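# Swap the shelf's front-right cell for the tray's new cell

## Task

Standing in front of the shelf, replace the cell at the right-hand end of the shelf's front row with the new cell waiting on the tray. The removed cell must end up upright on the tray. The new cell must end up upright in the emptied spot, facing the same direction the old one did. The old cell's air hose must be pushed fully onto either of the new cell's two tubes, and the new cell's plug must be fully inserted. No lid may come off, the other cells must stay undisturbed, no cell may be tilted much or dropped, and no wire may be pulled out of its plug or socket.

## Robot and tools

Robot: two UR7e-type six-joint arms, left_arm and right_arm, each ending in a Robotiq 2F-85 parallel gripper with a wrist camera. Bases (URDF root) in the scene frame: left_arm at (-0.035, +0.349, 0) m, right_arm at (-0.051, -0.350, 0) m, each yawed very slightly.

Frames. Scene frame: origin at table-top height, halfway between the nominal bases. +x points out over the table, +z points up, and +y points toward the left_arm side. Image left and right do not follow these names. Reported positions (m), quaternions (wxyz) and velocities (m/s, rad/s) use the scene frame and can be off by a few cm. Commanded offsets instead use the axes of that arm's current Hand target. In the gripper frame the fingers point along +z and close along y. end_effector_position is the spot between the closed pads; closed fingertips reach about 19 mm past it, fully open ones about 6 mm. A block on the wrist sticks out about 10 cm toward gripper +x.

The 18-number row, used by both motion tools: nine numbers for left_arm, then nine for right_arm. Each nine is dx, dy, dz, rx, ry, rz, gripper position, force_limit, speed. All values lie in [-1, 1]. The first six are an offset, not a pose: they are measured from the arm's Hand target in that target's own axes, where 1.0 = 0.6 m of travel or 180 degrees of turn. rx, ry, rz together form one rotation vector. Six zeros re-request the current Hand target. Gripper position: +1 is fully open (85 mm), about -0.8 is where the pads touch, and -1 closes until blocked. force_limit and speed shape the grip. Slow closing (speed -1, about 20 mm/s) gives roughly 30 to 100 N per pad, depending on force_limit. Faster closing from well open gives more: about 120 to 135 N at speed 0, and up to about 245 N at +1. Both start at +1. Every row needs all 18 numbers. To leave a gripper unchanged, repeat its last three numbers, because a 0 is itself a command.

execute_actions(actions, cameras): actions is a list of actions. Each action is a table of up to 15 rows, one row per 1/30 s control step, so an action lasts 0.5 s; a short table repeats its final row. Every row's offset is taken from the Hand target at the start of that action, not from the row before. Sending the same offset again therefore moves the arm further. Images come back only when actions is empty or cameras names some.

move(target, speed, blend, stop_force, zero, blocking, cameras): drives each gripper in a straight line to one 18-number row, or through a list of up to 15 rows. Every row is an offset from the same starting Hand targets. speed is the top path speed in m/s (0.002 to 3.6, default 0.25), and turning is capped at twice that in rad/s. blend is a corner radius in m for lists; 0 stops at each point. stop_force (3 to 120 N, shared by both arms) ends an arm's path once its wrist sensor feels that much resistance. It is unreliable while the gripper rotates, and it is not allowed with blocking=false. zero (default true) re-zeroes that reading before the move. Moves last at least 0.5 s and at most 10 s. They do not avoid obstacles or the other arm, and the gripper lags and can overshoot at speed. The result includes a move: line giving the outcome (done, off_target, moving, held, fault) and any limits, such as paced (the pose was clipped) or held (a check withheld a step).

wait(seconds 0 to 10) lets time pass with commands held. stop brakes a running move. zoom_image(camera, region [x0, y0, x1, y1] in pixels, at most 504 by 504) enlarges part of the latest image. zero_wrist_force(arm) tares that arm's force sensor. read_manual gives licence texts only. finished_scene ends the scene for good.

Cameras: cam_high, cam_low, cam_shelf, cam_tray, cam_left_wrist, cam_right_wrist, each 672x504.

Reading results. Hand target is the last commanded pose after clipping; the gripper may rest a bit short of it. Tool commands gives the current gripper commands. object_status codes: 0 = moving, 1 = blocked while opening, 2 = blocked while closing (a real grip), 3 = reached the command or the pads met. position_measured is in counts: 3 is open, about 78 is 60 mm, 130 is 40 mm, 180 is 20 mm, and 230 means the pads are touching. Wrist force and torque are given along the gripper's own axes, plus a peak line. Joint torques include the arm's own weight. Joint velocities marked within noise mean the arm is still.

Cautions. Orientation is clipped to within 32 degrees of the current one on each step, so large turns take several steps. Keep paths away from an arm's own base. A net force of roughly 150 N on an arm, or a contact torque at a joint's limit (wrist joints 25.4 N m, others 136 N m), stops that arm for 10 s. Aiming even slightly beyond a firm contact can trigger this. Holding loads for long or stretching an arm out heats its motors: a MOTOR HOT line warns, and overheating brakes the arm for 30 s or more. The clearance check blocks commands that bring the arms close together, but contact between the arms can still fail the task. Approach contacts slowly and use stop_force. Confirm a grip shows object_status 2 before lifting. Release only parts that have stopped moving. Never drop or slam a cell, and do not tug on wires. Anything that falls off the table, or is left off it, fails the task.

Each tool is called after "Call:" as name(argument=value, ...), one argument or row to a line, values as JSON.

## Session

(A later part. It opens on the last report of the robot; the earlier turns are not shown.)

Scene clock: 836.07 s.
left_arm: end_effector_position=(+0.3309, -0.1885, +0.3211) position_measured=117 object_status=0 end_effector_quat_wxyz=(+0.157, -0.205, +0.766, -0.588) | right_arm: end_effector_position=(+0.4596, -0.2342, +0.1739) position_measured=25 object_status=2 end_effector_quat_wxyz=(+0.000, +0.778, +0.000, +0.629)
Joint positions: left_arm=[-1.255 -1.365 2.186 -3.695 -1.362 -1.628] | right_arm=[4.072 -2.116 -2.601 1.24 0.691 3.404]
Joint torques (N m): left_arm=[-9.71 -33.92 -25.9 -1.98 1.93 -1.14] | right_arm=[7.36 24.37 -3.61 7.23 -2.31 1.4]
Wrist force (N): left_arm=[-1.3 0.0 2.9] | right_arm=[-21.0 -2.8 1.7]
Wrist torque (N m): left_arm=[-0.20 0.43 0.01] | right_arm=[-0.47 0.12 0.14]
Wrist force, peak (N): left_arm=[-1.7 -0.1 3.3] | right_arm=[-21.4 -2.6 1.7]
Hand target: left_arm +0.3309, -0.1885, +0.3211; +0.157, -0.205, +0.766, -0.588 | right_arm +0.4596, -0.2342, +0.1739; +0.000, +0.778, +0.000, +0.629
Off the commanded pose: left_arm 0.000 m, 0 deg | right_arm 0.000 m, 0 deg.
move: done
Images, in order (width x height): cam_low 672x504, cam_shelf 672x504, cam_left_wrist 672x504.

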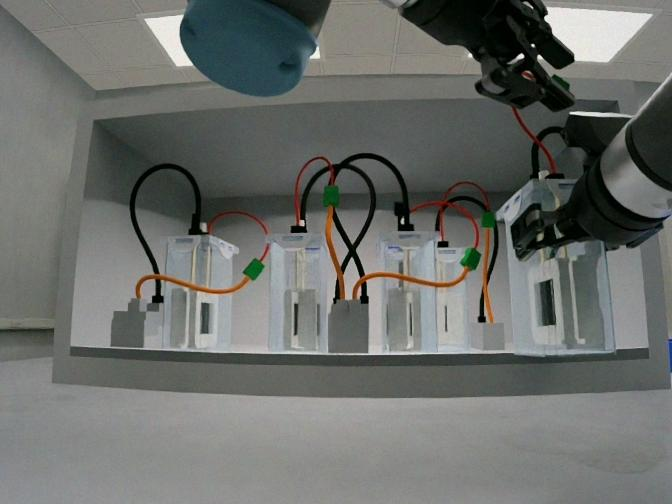

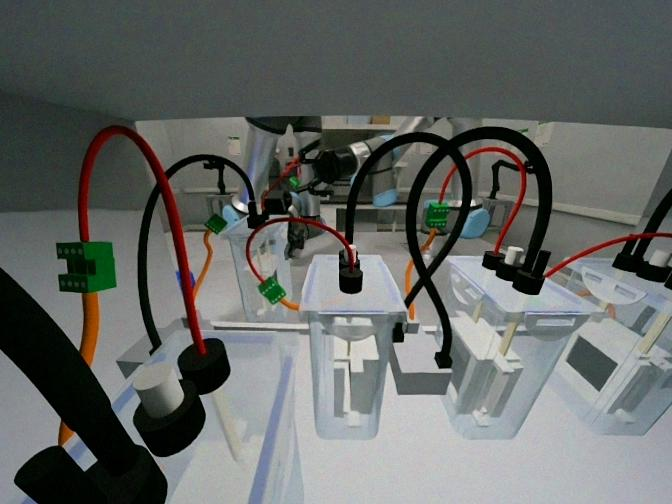

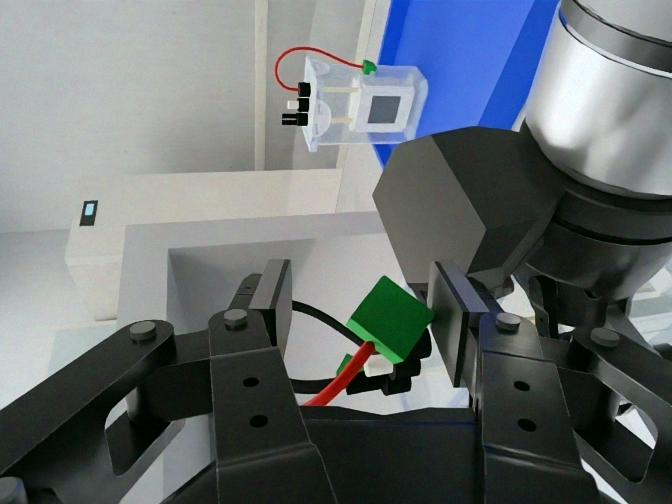

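Call:
move(
  target=[0,0,-0.2,0,0,0,0.1,-0.8,-1,0,0,0,0,0,0,-1,0.4,-1],
  speed=0.15,
  cameras=["cam_left_wrist","cam_low","cam_shelf","cam_high","cam_tray"],
)

Scene clock: 840.13 s.
left_arm: end_effector_position=(+0.2731, -0.0881, +0.3522) position_measured=117 object_status=3 end_effector_quat_wxyz=(+0.157, -0.205, +0.766, -0.588) | right_arm: end_effector_position=(+0.4596, -0.2342, +0.1739) position_measured=25 object_status=2 end_effector_quat_wxyz=(+0.000, +0.778, +0.000, +0.629)
Joint positions: left_arm=[-1.35 -1.724 2.449 -3.592 -1.27 -1.655] | right_arm=[4.072 -2.116 -2.601 1.24 0.691 3.404]
Joint torques (N m): left_arm=[6.35 -19.57 -12.44 -2.72 -1.67 1.06] | right_arm=[4.1 24.68 -1.92 7.12 -1.16 0.08]
Wrist force (N): left_arm=[-1.6 -0.3 2.8] | right_arm=[-21.1 -2.6 1.8]
Wrist torque (N m): left_arm=[-0.21 0.47 0.21] | right_arm=[-0.45 0.12 0.13]
Wrist force, peak (N): left_arm=[-1.4 -0.2 5.1] | right_arm=[-21.6 -2.5 1.7]
Hand target: left_arm +0.2731, -0.0880, +0.3521; +0.157, -0.205, +0.766, -0.588 | right_arm +0.4596, -0.2342, +0.1739; +0.000, +0.778, +0.000, +0.629
Off the commanded pose: left_arm 0.000 m, 0 deg | right_arm 0.000 m, 0 deg.
move: done
Images, in order (width x height): cam_high 672x504, cam_low 672x504, cam_shelf 672x504, cam_tray 672x504, cam_left_wrist 672x504.

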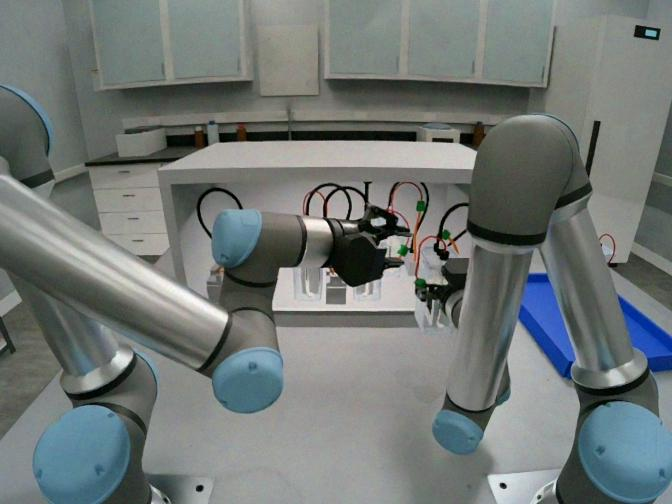

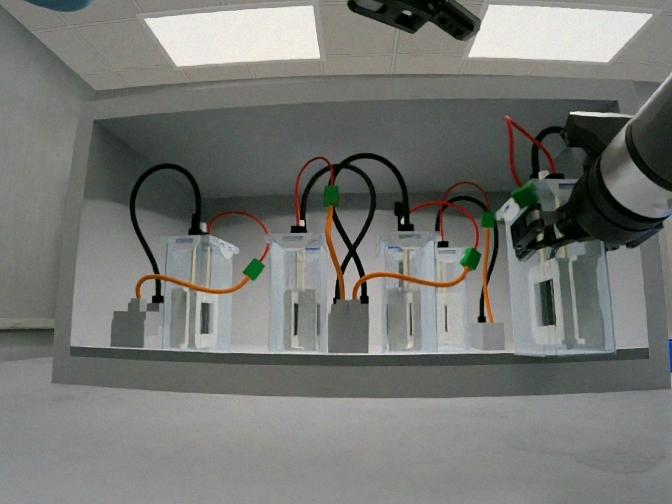

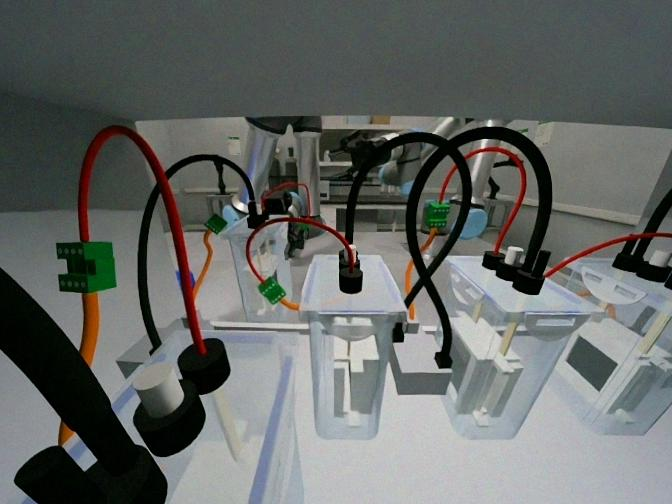

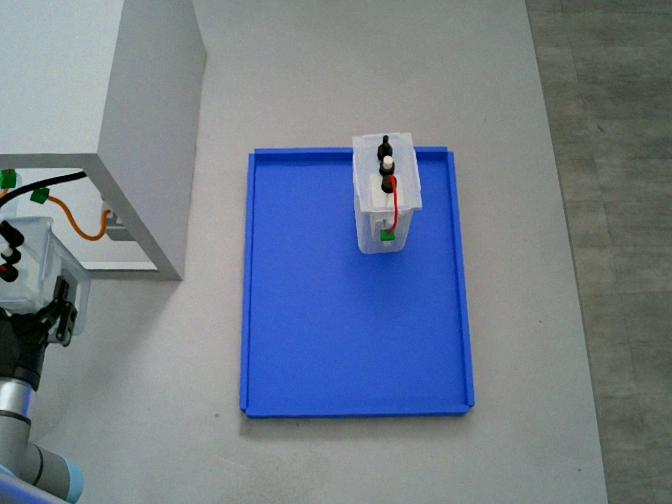

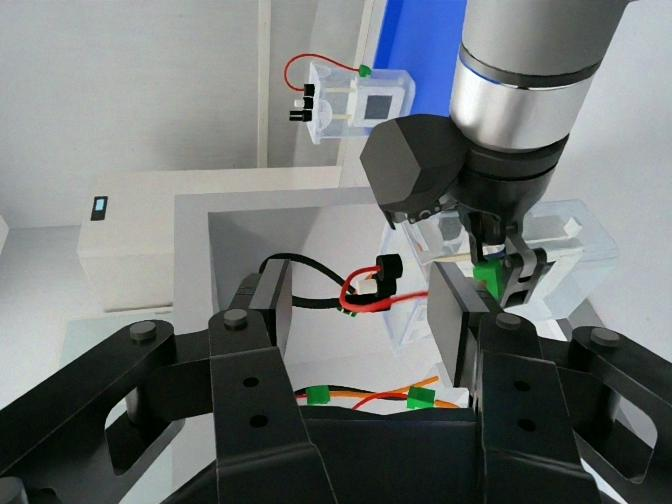

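Call:
zoom_image(
  camera="cam_left_wrist",
  region=[250, 220, 450, 370],
)

Call:
zoom_image(
  camera="cam_low",
  region=[480, 90, 640, 210],
)

Call:
zoom_image(
  camera="cam_shelf",
  region=[200, 140, 350, 250],
)

Scaled by 2.520 from the camera's 672x504 image, which has a finer 960x720 frame.

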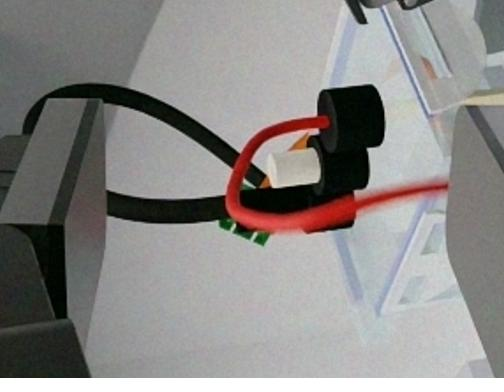

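Scaled by 3.150 from the camera's 672x504 image, which has a finer 960x720 frame.

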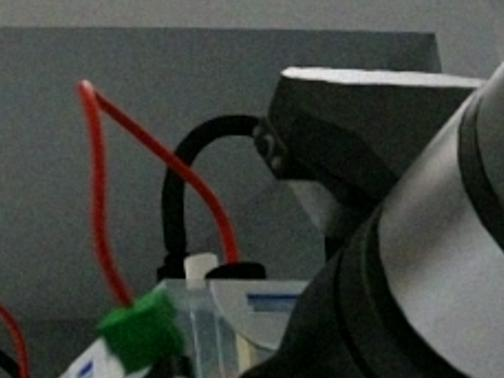

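Scaled by 3.360 from the camera's 672x504 image, which has a finer 960x720 frame.

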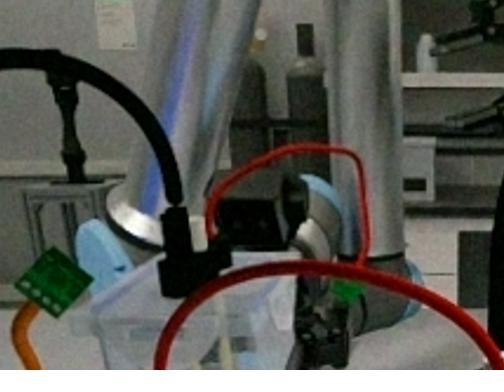

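Call:
move(
  target=[-0.2407,0.04,0.2503,0.0239,0.1062,-0.4887,0.1,-0.8,-1,0,0,0,0,0,0,-1,0.4,-1],
  speed=0.25,
  cameras=["cam_left_wrist","cam_low","cam_shelf","cam_high"],
)

Scene clock: 869.83 s.
left_arm: end_effector_position=(+0.4675, -0.1362, +0.2900) position_measured=117 object_status=3 end_effector_quat_wxyz=(+0.404, +0.581, -0.403, +0.581) end_effector_velocity=(+0.000, +0.000, +0.000) end_effector_angular_velocity=(-0.002, +0.004, +0.000) | right_arm: end_effector_position=(+0.4596, -0.2342, +0.1739) position_measured=25 object_status=2 end_effector_quat_wxyz=(+0.000, +0.778, +0.000, +0.629)
Joint positions: left_arm=[-0.807 -0.973 1.944 -4.112 -1.968 -3.142] | right_arm=[4.072 -2.116 -2.601 1.24 0.691 3.404]
Joint velocities: left_arm=[0 0 0 0 0.001 -0.005] | right_arm=[within noise]
Joint torques (N m): left_arm=[-10.75 -36.05 -11.45 -1.17 2.26 -2] | right_arm=[-6.83 29.23 4.24 7.07 -1.06 -1.74]
Wrist force (N): left_arm=[1.9 -0.9 1.4] | right_arm=[-21.1 -2.7 1.6]
Wrist torque (N m): left_arm=[-0.29 -0.24 -0.07] | right_arm=[-0.46 0.14 0.14]
Wrist force, peak (N): left_arm=[-1.7 -0.3 3.3] | right_arm=[-21.6 -2.6 1.9]
Hand target: left_arm +0.4675, -0.1363, +0.2900; +0.404, +0.581, -0.403, +0.581 | right_arm +0.4596, -0.2342, +0.1739; +0.000, +0.778, +0.000, +0.629
Off the commanded pose: left_arm 0.000 m, 0 deg | right_arm 0.000 m, 0 deg.
move: done
Images, in order (width x height): cam_high 672x504, cam_low 672x504, cam_shelf 672x504, cam_left_wrist 672x504.

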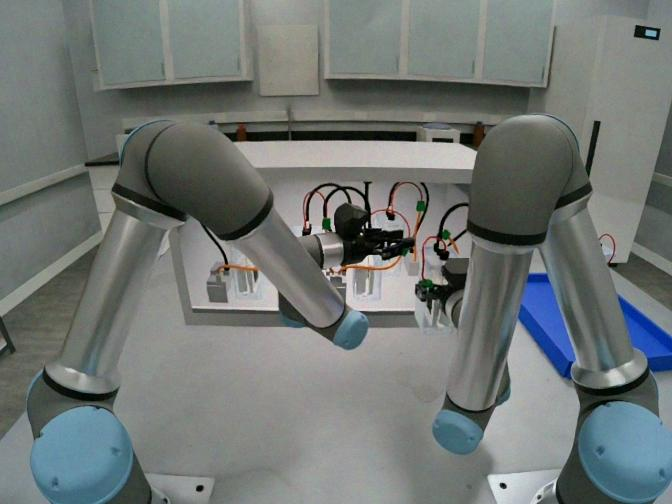

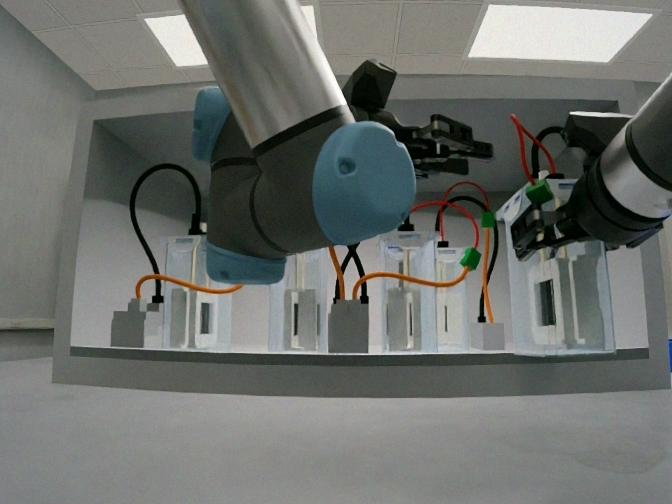

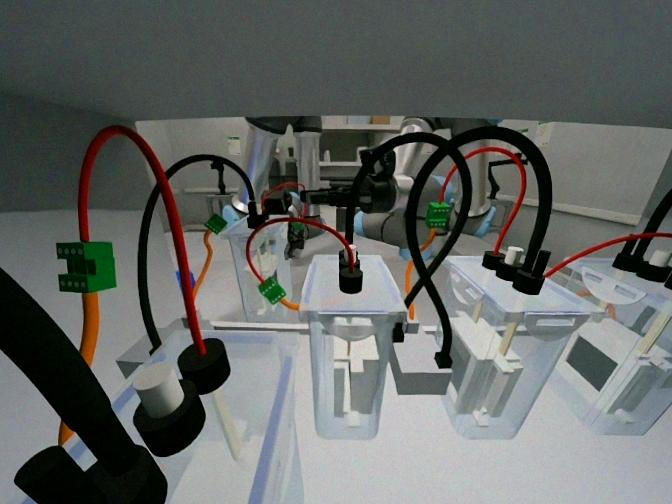

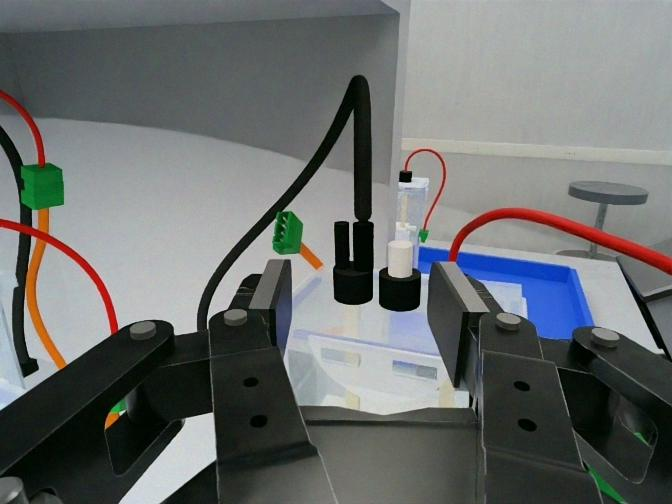

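Call:
move(
  target=[
    [0.2333,0.1133,-0.0178,0.3652,-0.2179,-0.1513,0.1,-0.8,-1,0,0,0,0,0,0,-1,0.4,-1],
    [0.1167,0.1182,0.1282,0.3652,-0.2179,-0.1513,0.1,-0.8,-1,0,0,0,0,0,0,-1,0.4,-1],
  ],
  speed=[0.3,0.15],
  blend=0.01,
  cameras=["cam_left_wrist","cam_right_wrist","cam_low","cam_shelf","cam_high"],
)

Scene clock: 906.53 s.
left_arm: end_effector_position=(+0.4081, -0.1746, +0.4087) position_measured=117 object_status=3 end_effector_quat_wxyz=(+0.000, +0.924, -0.001, +0.383) | right_arm: end_effector_position=(+0.4596, -0.2342, +0.1739) position_measured=25 object_status=2 end_effector_quat_wxyz=(+0.000, +0.778, +0.000, +0.629)
Joint positions: left_arm=[-1.328 -1.38 1.411 -1.829 -0.813 -4.387] | right_arm=[4.072 -2.116 -2.601 1.24 0.691 3.404]
Joint torques (N m): left_arm=[-0.33 -34.48 -17.22 -1.91 1.93 0] | right_arm=[-7.57 30.6 6.18 7.13 -0.95 -1.79]
Wrist force (N): left_arm=[2.0 -0.3 0.8] | right_arm=[-21.3 -2.6 1.7]
Wrist torque (N m): left_arm=[-0.06 -0.33 -0.10] | right_arm=[-0.44 0.16 0.13]
Wrist force, peak (N): left_arm=[-5.2 6.3 8.4] | right_arm=[-21.5 -2.6 1.9]
Hand target: left_arm +0.4081, -0.1746, +0.4086; +0.000, +0.924, -0.001, +0.383 (not the last commanded pose) | right_arm +0.4596, -0.2342, +0.1739; +0.000, +0.778, +0.000, +0.629
Off the commanded pose: left_arm 0.079 m, 0 deg | right_arm 0.000 m, 0 deg.
move: held (left_arm; a check stopped the path); path passed 1 of 2 targets; limits=held
pose unreachable (left arm): on one or more control steps of this call, first in action 0 (counted from 0), this arm could not follow its commanded pose, so it was not sent that pose on those steps. It may still have moved: this result reports where it is.
cause: moving toward the commanded pose would bring a part of the arm too close to another arm (a part of this arm just beyond joint 3 (elbow) and a part of the right arm just beyond its joint 3 (elbow), 13 mm apart when this arm was first held).
Images, in order (width x height): cam_high 672x504, cam_low 672x504, cam_shelf 672x504, cam_left_wrist 672x504, cam_right_wrist 672x504.

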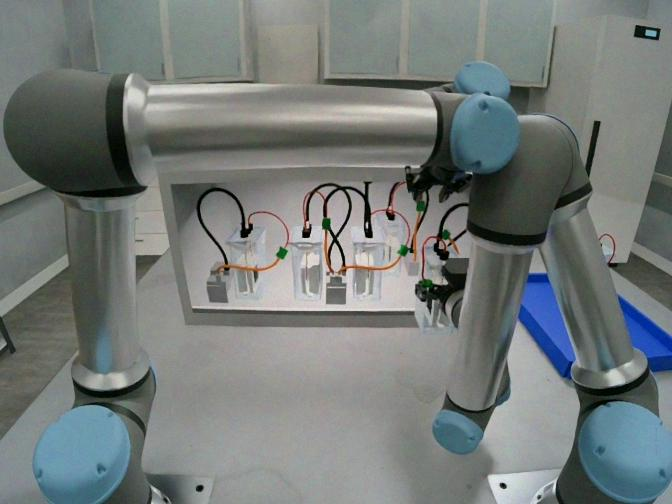

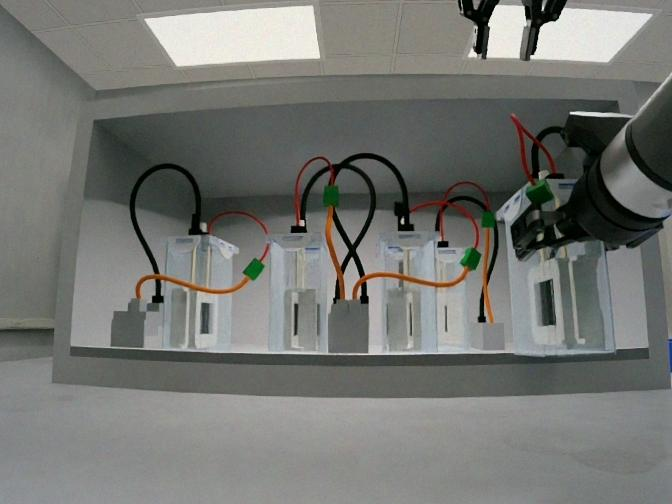

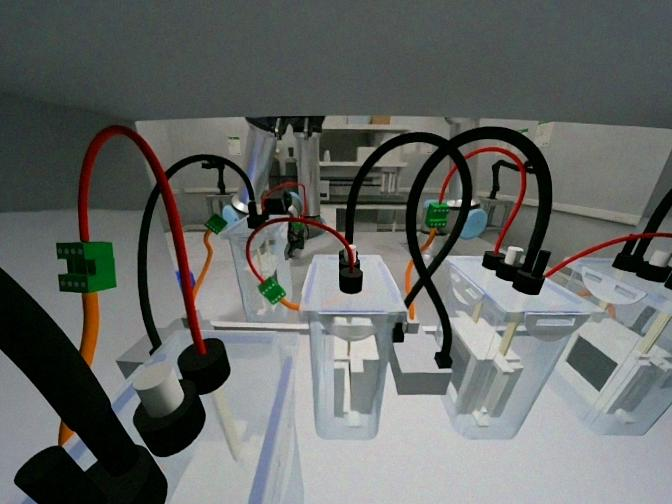

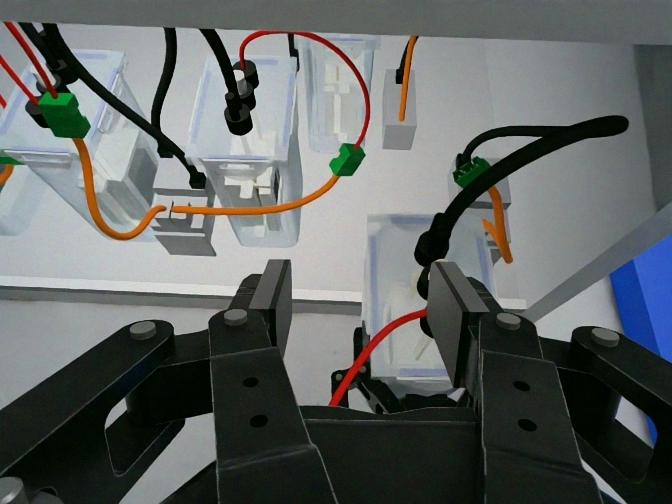

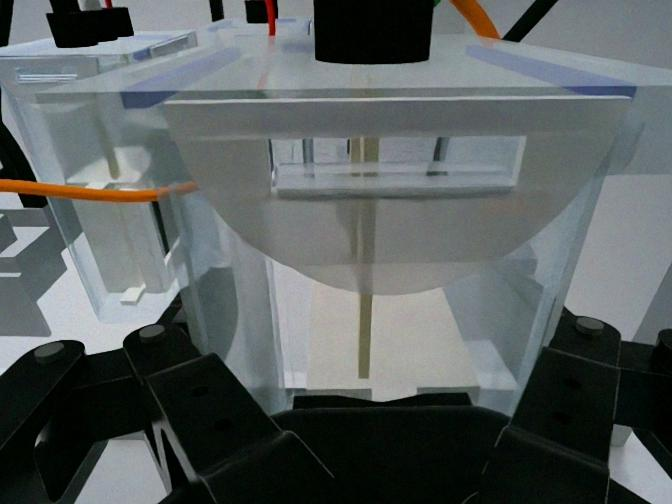

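Call:
move(
  target=[
    [0.035,-0.1,-0.106,0,0,0,0.1,-0.8,-1,0,0,0,0,0,0,-1,0.4,-1],
    [0.035,-0.1,-0.106,0,0,0,0.1,-0.8,-1,0,-0.1667,0,0,0,0,-1,0.4,-1],
  ],
  speed=[0.2,0.1],
  blend=0.01,
  cameras=["cam_left_wrist","cam_low","cam_shelf","cam_high"],
)

Scene clock: 917.37 s.
left_arm: end_effector_position=(+0.3781, -0.1146, +0.4684) position_measured=117 object_status=3 end_effector_quat_wxyz=(+0.000, +0.924, -0.001, +0.383) | right_arm: end_effector_position=(+0.4596, -0.1342, +0.1738) position_measured=25 object_status=2 end_effector_quat_wxyz=(+0.000, +0.778, +0.000, +0.628)
Joint positions: left_arm=[-1.359 -1.54 1.43 -1.66 -0.806 -4.429] | right_arm=[4.264 -2.112 -2.475 1.004 0.513 3.532]
Joint torques (N m): left_arm=[9.22 -33.74 -33.37 -1.87 -0.16 0.62] | right_arm=[-0.73 49.92 0.87 5.98 -1.9 -1.82]
Wrist force (N): left_arm=[1.9 0.0 0.6] | right_arm=[-21.2 -2.5 2.2]
Wrist torque (N m): left_arm=[-0.01 -0.33 0.04] | right_arm=[-0.49 0.16 0.15]
Wrist force, peak (N): left_arm=[2.7 -1.7 -1.0] | right_arm=[-21.4 -5.6 1.9]
Hand target: left_arm +0.3781, -0.1146, +0.4684; +0.000, +0.924, -0.001, +0.383 | right_arm +0.4596, -0.1342, +0.1739; +0.000, +0.778, +0.000, +0.629
Off the commanded pose: left_arm 0.000 m, 0 deg | right_arm 0.000 m, 0 deg.
move: done
Images, in order (width x height): cam_high 672x504, cam_low 672x504, cam_shelf 672x504, cam_left_wrist 672x504.

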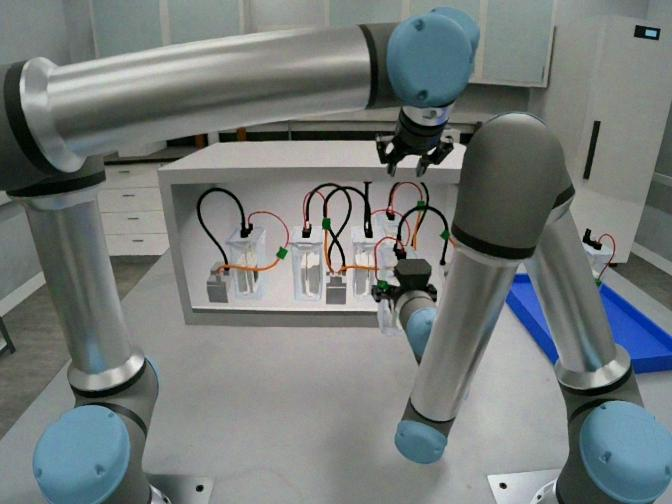

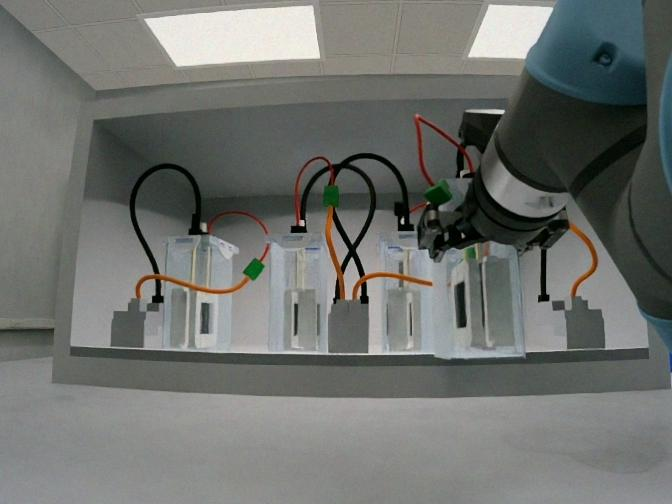

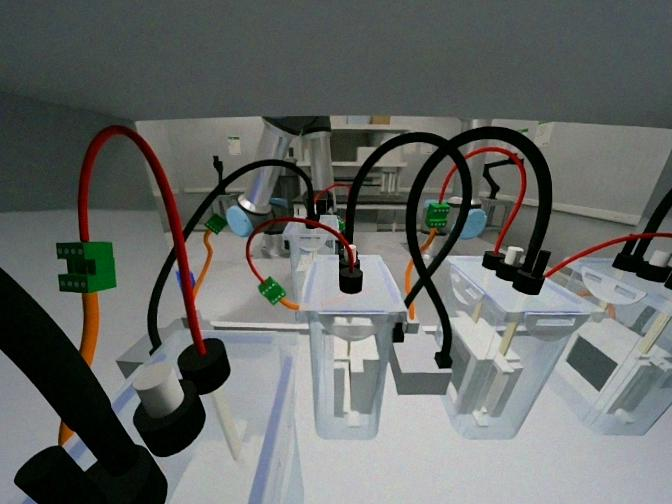

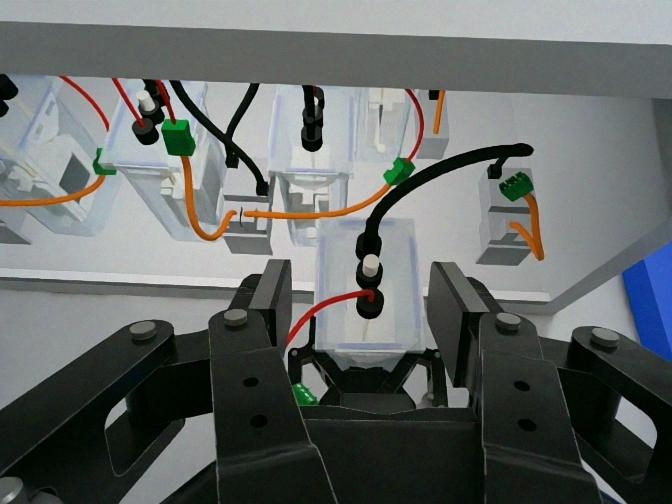

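Call:
move(
  target=[
    [-0.0748,0.0307,0.1806,0,0,0,0.1,-0.8,-1,0,0,0,0,0,0,-1,0.4,-1],
    [-0.0752,0.0307,0.2977,0,0,0,0.1,-0.8,-1,0,0,0,0,0,0,-1,0.4,-1],
  ],
  speed=[0.2,0.08],
  blend=0.01,
  cameras=["cam_left_wrist","cam_low","cam_shelf","cam_high"],
)

Scene clock: 927.63 s.
left_arm: end_effector_position=(+0.4083, -0.1265, +0.3945) position_measured=117 object_status=3 end_effector_quat_wxyz=(+0.000, +0.924, +0.000, +0.382) | right_arm: end_effector_position=(+0.4596, -0.1342, +0.1739) position_measured=25 object_status=2 end_effector_quat_wxyz=(+0.000, +0.778, +0.000, +0.629)
Joint positions: left_arm=[-1.307 -1.479 1.565 -1.902 -0.818 -4.36] | right_arm=[4.264 -2.112 -2.475 1.003 0.513 3.532]
Joint torques (N m): left_arm=[-9.28 -31.94 -32.93 -4.56 3.62 -1.39] | right_arm=[7.67 48.94 -1.5 4.49 -3.83 -0.49]
Wrist force (N): left_arm=[1.7 -0.2 0.7] | right_arm=[-21.3 -2.2 1.8]
Wrist torque (N m): left_arm=[-0.03 -0.29 -0.10] | right_arm=[-0.44 0.16 0.14]
Wrist force, peak (N): left_arm=[-6.6 3.0 12.6] | right_arm=[-21.6 -2.2 1.9]
Hand target: left_arm +0.4082, -0.1266, +0.3946; +0.000, +0.924, +0.000, +0.382 (not the last commanded pose) | right_arm +0.4596, -0.1342, +0.1739; +0.000, +0.778, +0.000, +0.629
Off the commanded pose: left_arm 0.106 m, 0 deg | right_arm 0.000 m, 0 deg.
move: held (left_arm; a check stopped the path); path passed 0 of 2 targets; limits=held
pose unreachable (left arm): on one or more control steps of this call, first in action 0 (counted from 0), this arm could not follow its commanded pose, so it was not sent that pose on those steps. It may still have moved: this result reports where it is.
cause: moving toward the commanded pose would bring a part of the arm too close to another arm (a part of this arm just beyond joint 3 (elbow) and a part of the right arm just beyond its joint 3 (elbow), at the place that arm is still heading or pushing toward).
Images, in order (width x height): cam_high 672x504, cam_low 672x504, cam_shelf 672x504, cam_left_wrist 672x504.

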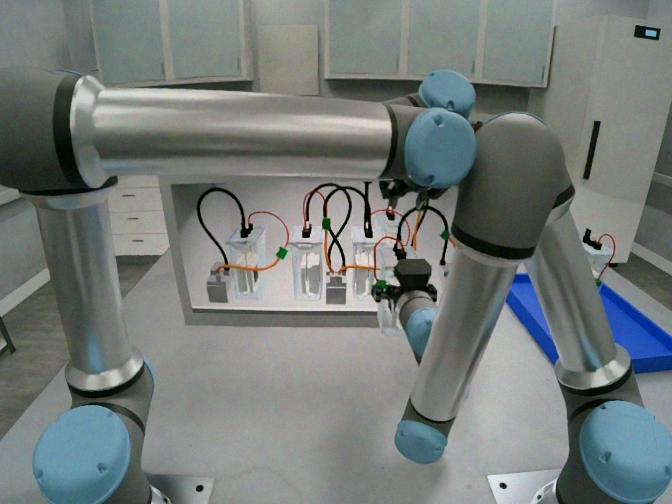

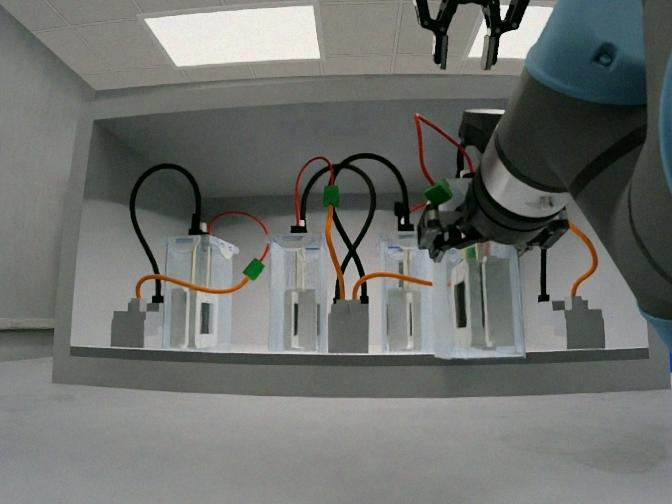

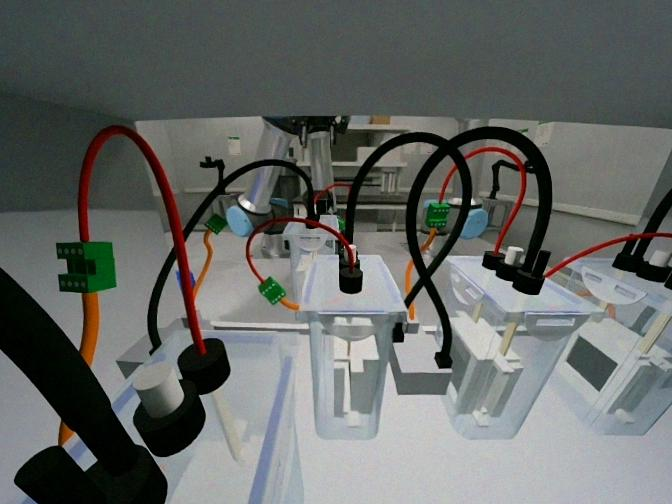

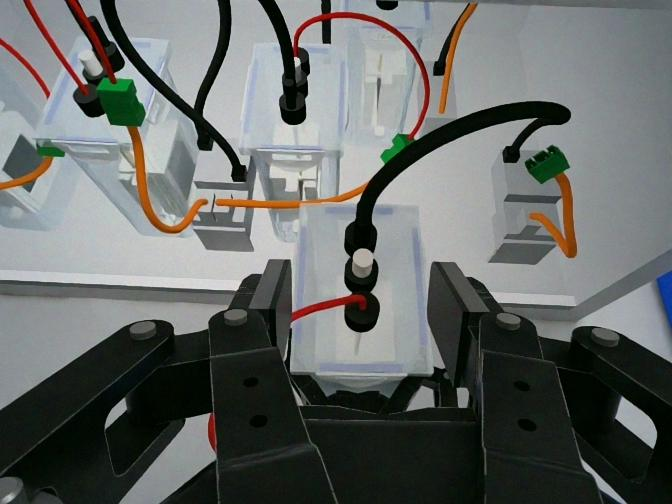

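Call:
move(
  target=[
    [0.0354,-0.1,-0.106,0,0,0,0.1,-0.8,-1,0,0,0,0,0,0,-1,0.4,-1],
    [0.0354,-0.1,-0.106,0,0,0,0.1,-0.8,-1,0,0.1667,0,0,0,0,-1,0.4,-1],
    [-0.029,-0.045,0.169,-0.3652,0.2179,0.1513,0.1,-0.8,-1,0,0.1667,0,0,0,0,-1,0.4,-1],
  ],
  speed=[0.2,0.1,0.3],
  blend=0.01,
  cameras=["cam_left_wrist","cam_low","cam_shelf","cam_high"],
)

Scene clock: 951.87 s.
left_arm: end_effector_position=(+0.4676, -0.0995, +0.3105) position_measured=117 object_status=3 end_effector_quat_wxyz=(+0.403, +0.581, -0.403, +0.580) | right_arm: end_effector_position=(+0.4596, -0.2342, +0.1739) position_measured=25 object_status=2 end_effector_quat_wxyz=(+0.000, +0.778, +0.000, +0.629)
Joint positions: left_arm=[-0.75 -1.044 1.993 -4.089 -2.024 -3.142] | right_arm=[4.072 -2.116 -2.601 1.24 0.691 3.404]
Joint torques (N m): left_arm=[3.7 -25.85 -21.96 -3.44 -2.1 0.77] | right_arm=[-7.93 46.9 17.79 6.47 -0.61 2.15]
Wrist force (N): left_arm=[2.0 -0.6 1.3] | right_arm=[-21.1 -2.4 1.8]
Wrist torque (N m): left_arm=[-0.24 -0.26 0.13] | right_arm=[-0.42 0.13 0.10]
Wrist force, peak (N): left_arm=[2.4 -1.9 -1.3] | right_arm=[-21.3 -5.5 1.9]
Hand target: left_arm +0.4676, -0.0995, +0.3106; +0.403, +0.581, -0.403, +0.580 | right_arm +0.4596, -0.2342, +0.1739; +0.000, +0.778, +0.000, +0.629
Off the commanded pose: left_arm 0.000 m, 0 deg | right_arm 0.000 m, 0 deg.
move: done
Images, in order (width x height): cam_high 672x504, cam_low 672x504, cam_shelf 672x504, cam_left_wrist 672x504.

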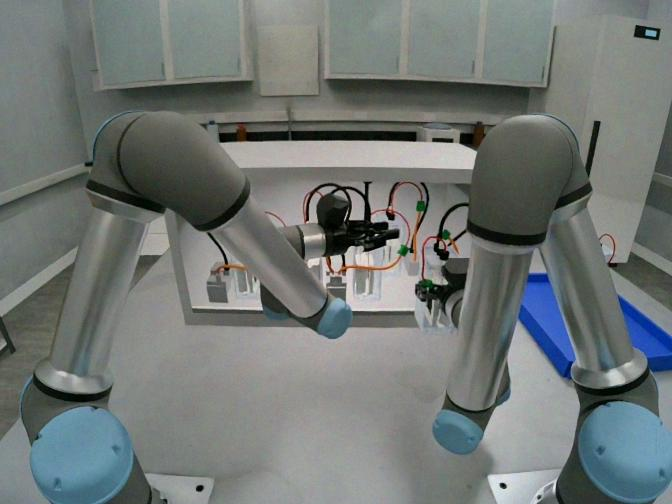

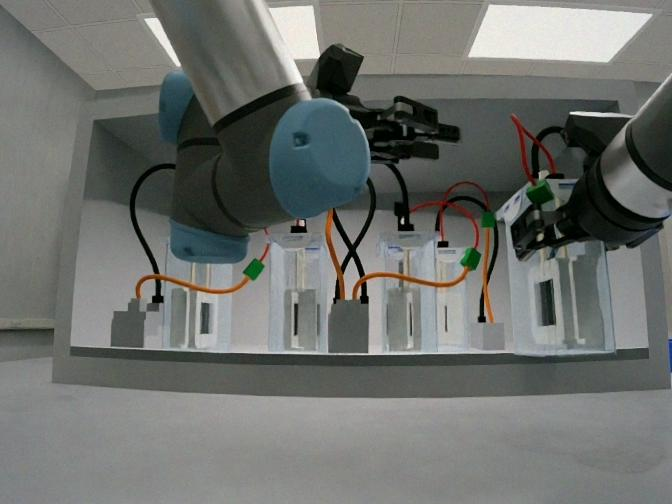

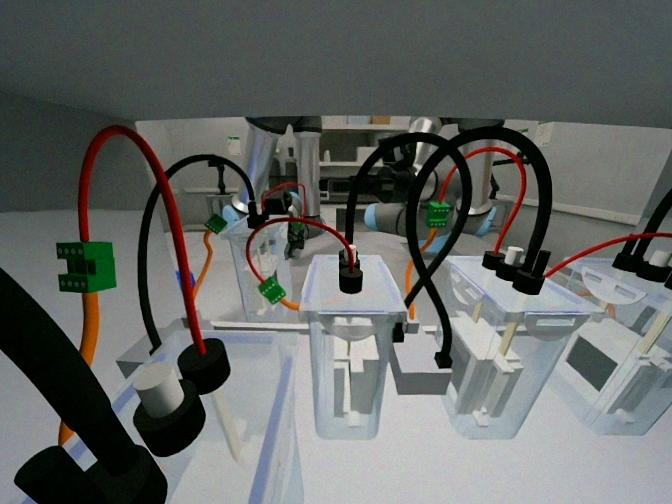

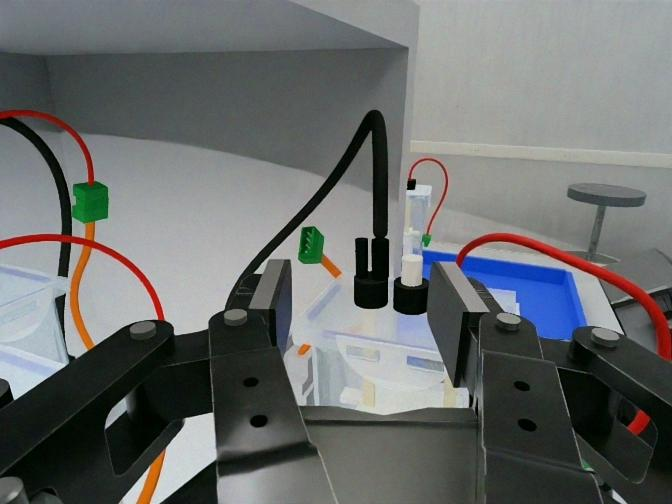

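Call:
zoom_image(
  camera="cam_left_wrist",
  region=[300, 90, 460, 330],
)

Scaled by 2.100 from the camera's 672x504 image, which has a finer 960x720 frame.

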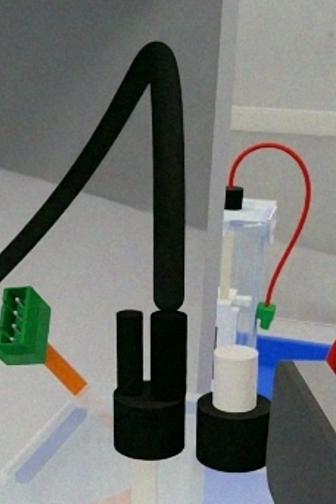

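Call:
move(
  target=[
    [-0.0135,0.0308,0.1,0,0,0,0.1,-0.8,-1,0,0,0,0,0,0,-1,0.4,-1],
    [-0.0135,0.0308,0.2225,0,0,0,0.1,-0.8,-1,0,0,0,0,0,0,-1,0.4,-1],
  ],
  speed=[0.15,0.08],
  blend=0.01,
  cameras=["cam_left_wrist","cam_low","cam_shelf"],
)

Scene clock: 965.53 s.
left_arm: end_effector_position=(+0.4968, -0.2311, +0.3023) position_measured=117 object_status=3 end_effector_quat_wxyz=(+0.403, +0.581, -0.403, +0.580) | right_arm: end_effector_position=(+0.4596, -0.2342, +0.1739) position_measured=25 object_status=2 end_effector_quat_wxyz=(+0.000, +0.778, +0.000, +0.629)
Joint positions: left_arm=[-0.887 -0.875 1.692 -3.957 -1.887 -3.142] | right_arm=[4.072 -2.116 -2.601 1.24 0.691 3.404]
Joint torques (N m): left_arm=[8.91 -47.91 -16.95 -2.84 -2.18 -1.36] | right_arm=[-7.68 46.36 17.91 6.48 -0.58 2.12]
Wrist force (N): left_arm=[1.9 -1.5 1.1] | right_arm=[-21.0 -2.4 1.3]
Wrist torque (N m): left_arm=[-0.35 -0.24 0.14] | right_arm=[-0.43 0.16 0.14]
Wrist force, peak (N): left_arm=[2.1 -1.1 2.3] | right_arm=[-21.5 -2.5 1.7]
Hand target: left_arm +0.4969, -0.2310, +0.3023; +0.403, +0.581, -0.403, +0.580 | right_arm +0.4596, -0.2342, +0.1739; +0.000, +0.778, +0.000, +0.629
Off the commanded pose: left_arm 0.000 m, 0 deg | right_arm 0.000 m, 0 deg.
move: done
Images, in order (width x height): cam_low 672x504, cam_shelf 672x504, cam_left_wrist 672x504.

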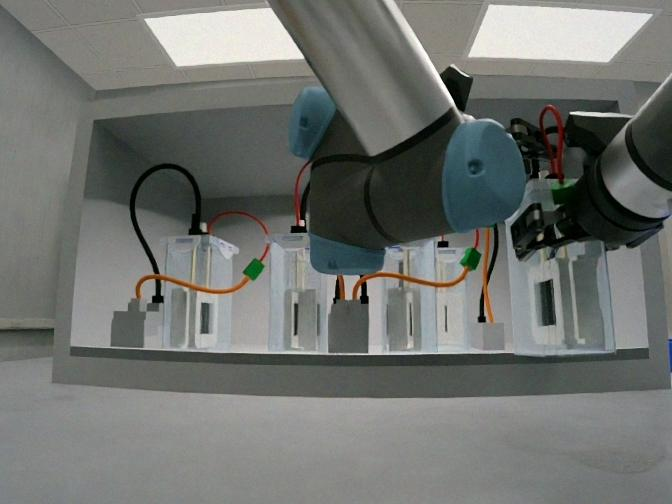

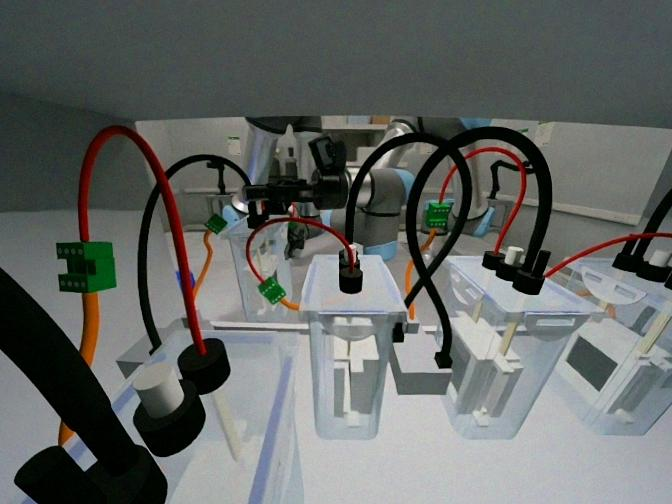

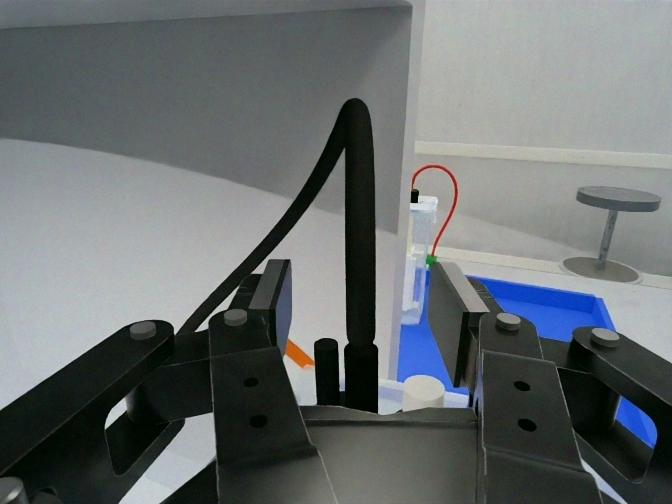

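Call:
move(
  target=[0.004,-0.003,0,0,0,0,0.1,-0.8,-1,0,0,0,0,0,0,-1,0.4,-1],
  speed=0.05,
)

Call:
move(
  target=[0,0,0,0,0,0,-1,-0.2,-1,0,0,0,0,0,0,-1,0.4,-1],
  cameras=["cam_left_wrist"],
)

Scene clock: 970.97 s.
left_arm: end_effector_position=(+0.4986, -0.2304, +0.3048) position_measured=117 object_status=3 end_effector_quat_wxyz=(+0.403, +0.581, -0.403, +0.580) | right_arm: end_effector_position=(+0.4596, -0.2342, +0.1739) position_measured=25 object_status=2 end_effector_quat_wxyz=(+0.000, +0.778, +0.000, +0.629)
Joint positions: left_arm=[-0.884 -0.878 1.688 -3.951 -1.891 -3.142] | right_arm=[4.072 -2.116 -2.601 1.24 0.691 3.404]
Joint torques (N m): left_arm=[2.82 -46.99 -20.47 -2.58 -1.21 -0.67] | right_arm=[-8.05 45.31 17.18 6.29 -0.69 2.08]
Wrist force (N): left_arm=[2.0 -1.2 1.3] | right_arm=[-21.4 -2.1 1.6]
Wrist torque (N m): left_arm=[-0.30 -0.27 0.14] | right_arm=[-0.39 0.20 0.13]
Wrist force, peak (N): left_arm=[2.1 -1.4 1.5] | right_arm=[-21.4 -2.1 1.6]
Hand target: left_arm +0.4986, -0.2304, +0.3047; +0.403, +0.581, -0.403, +0.580 | right_arm +0.4596, -0.2342, +0.1739; +0.000, +0.778, +0.000, +0.629
Off the commanded pose: left_arm 0.000 m, 0 deg | right_arm 0.000 m, 0 deg.
move: done

Scene clock: 973.10 s.
left_arm: end_effector_position=(+0.4986, -0.2304, +0.3047) position_measured=211 object_status=0 end_effector_quat_wxyz=(+0.403, +0.581, -0.403, +0.580) | right_arm: end_effector_position=(+0.4596, -0.2342, +0.1739) position_measured=25 object_status=2 end_effector_quat_wxyz=(+0.000, +0.778, +0.000, +0.629)
Joint positions: left_arm=[-0.884 -0.878 1.688 -3.951 -1.891 -3.142] | right_arm=[4.072 -2.116 -2.601 1.24 0.691 3.404]
Joint torques (N m): left_arm=[-2.84 -37.21 -8.83 -3.01 1.34 0.24] | right_arm=[-7.3 45.14 15.82 6.34 -1.46 2.15]
Wrist force (N): left_arm=[1.5 4.3 1.4] | right_arm=[-19.6 -4.3 6.4]
Wrist torque (N m): left_arm=[-0.30 -0.23 0.05] | right_arm=[-0.39 -0.42 -0.11]
Wrist force, peak (N): left_arm=[1.7 4.4 1.7] | right_arm=[-20.6 -4.2 5.3]
Hand target: left_arm +0.4986, -0.2304, +0.3047; +0.403, +0.581, -0.403, +0.580 | right_arm +0.4596, -0.2342, +0.1739; +0.000, +0.778, +0.000, +0.629
Off the commanded pose: left_arm 0.000 m, 0 deg | right_arm 0.000 m, 0 deg.
move: done
Images, in order (width x height): cam_left_wrist 672x504.

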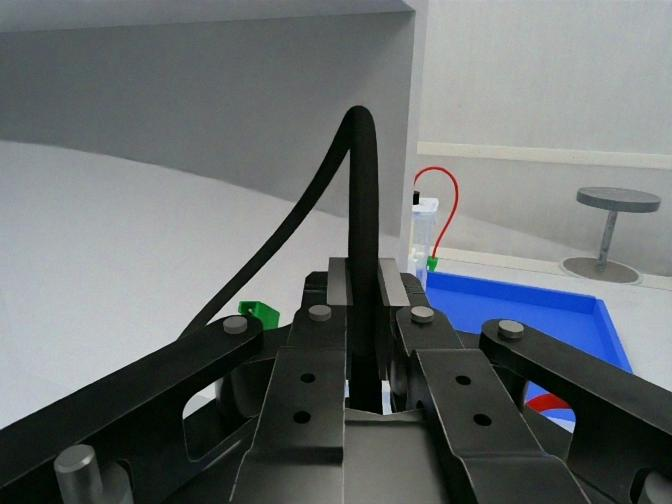

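Call:
move(
  target=[0.025,0,0,0,0,0,-1,-0.2,-1,0,0,0,0,0,0,-1,0.4,-1],
  speed=0.03,
  stop_force=35,
  cameras=["cam_left_wrist","cam_shelf"],
)

Scene clock: 978.13 s.
left_arm: end_effector_position=(+0.4986, -0.2304, +0.3197) position_measured=211 object_status=2 end_effector_quat_wxyz=(+0.403, +0.581, -0.403, +0.580) | right_arm: end_effector_position=(+0.4596, -0.2342, +0.1739) position_measured=25 object_status=2 end_effector_quat_wxyz=(+0.000, +0.778, +0.000, +0.629)
Joint positions: left_arm=[-0.884 -0.903 1.684 -3.921 -1.891 -3.142] | right_arm=[4.072 -2.116 -2.601 1.24 0.691 3.404]
Joint torques (N m): left_arm=[4.57 -34.51 -8.36 -2.81 0.96 0.04] | right_arm=[-7.41 44.47 0.96 6.29 -3.27 1.92]
Wrist force (N): left_arm=[2.9 0.1 1.9] | right_arm=[-21.7 -3.4 2.5]
Wrist torque (N m): left_arm=[-0.27 -0.31 0.10] | right_arm=[-0.44 0.08 0.01]
Wrist force, peak (N): left_arm=[-3.5 4.4 1.6] | right_arm=[-21.9 -3.4 2.4]
Hand target: left_arm +0.4986, -0.2304, +0.3197; +0.403, +0.581, -0.403, +0.580 | right_arm +0.4596, -0.2342, +0.1739; +0.000, +0.778, +0.000, +0.629
Off the commanded pose: left_arm 0.000 m, 0 deg | right_arm 0.000 m, 0 deg.
move: done
Images, in order (width x height): cam_shelf 672x504, cam_left_wrist 672x504.

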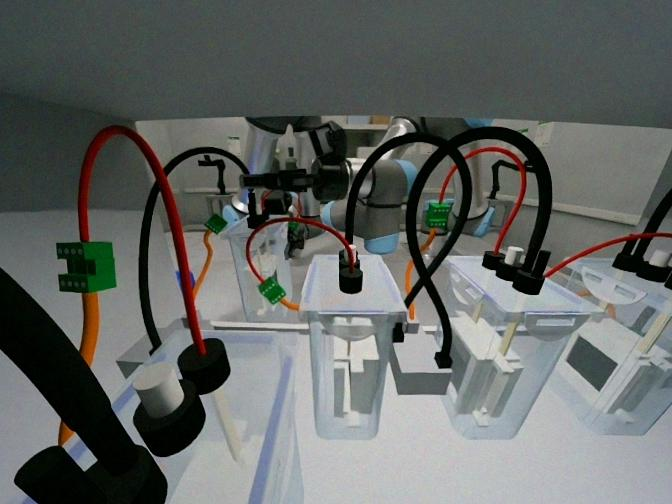

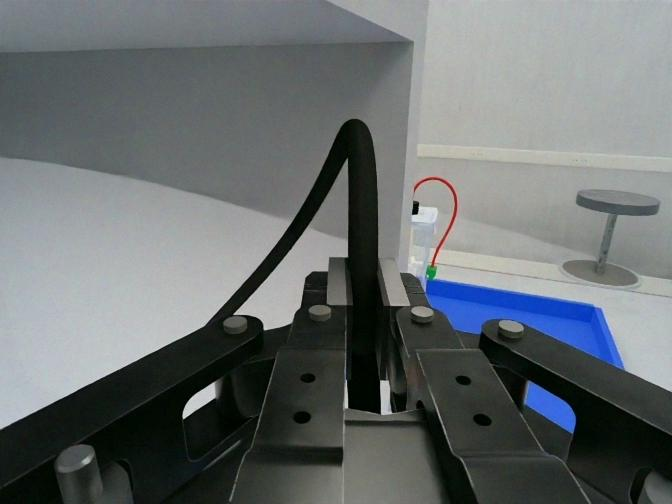

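Call:
zoom_image(
  camera="cam_shelf",
  region=[210, 140, 330, 240],
)

Scaled by 4.200 from the camera's 672x504 image, which has a finer 960x720 frame.

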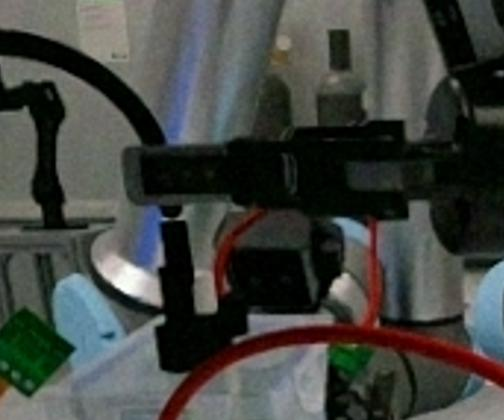

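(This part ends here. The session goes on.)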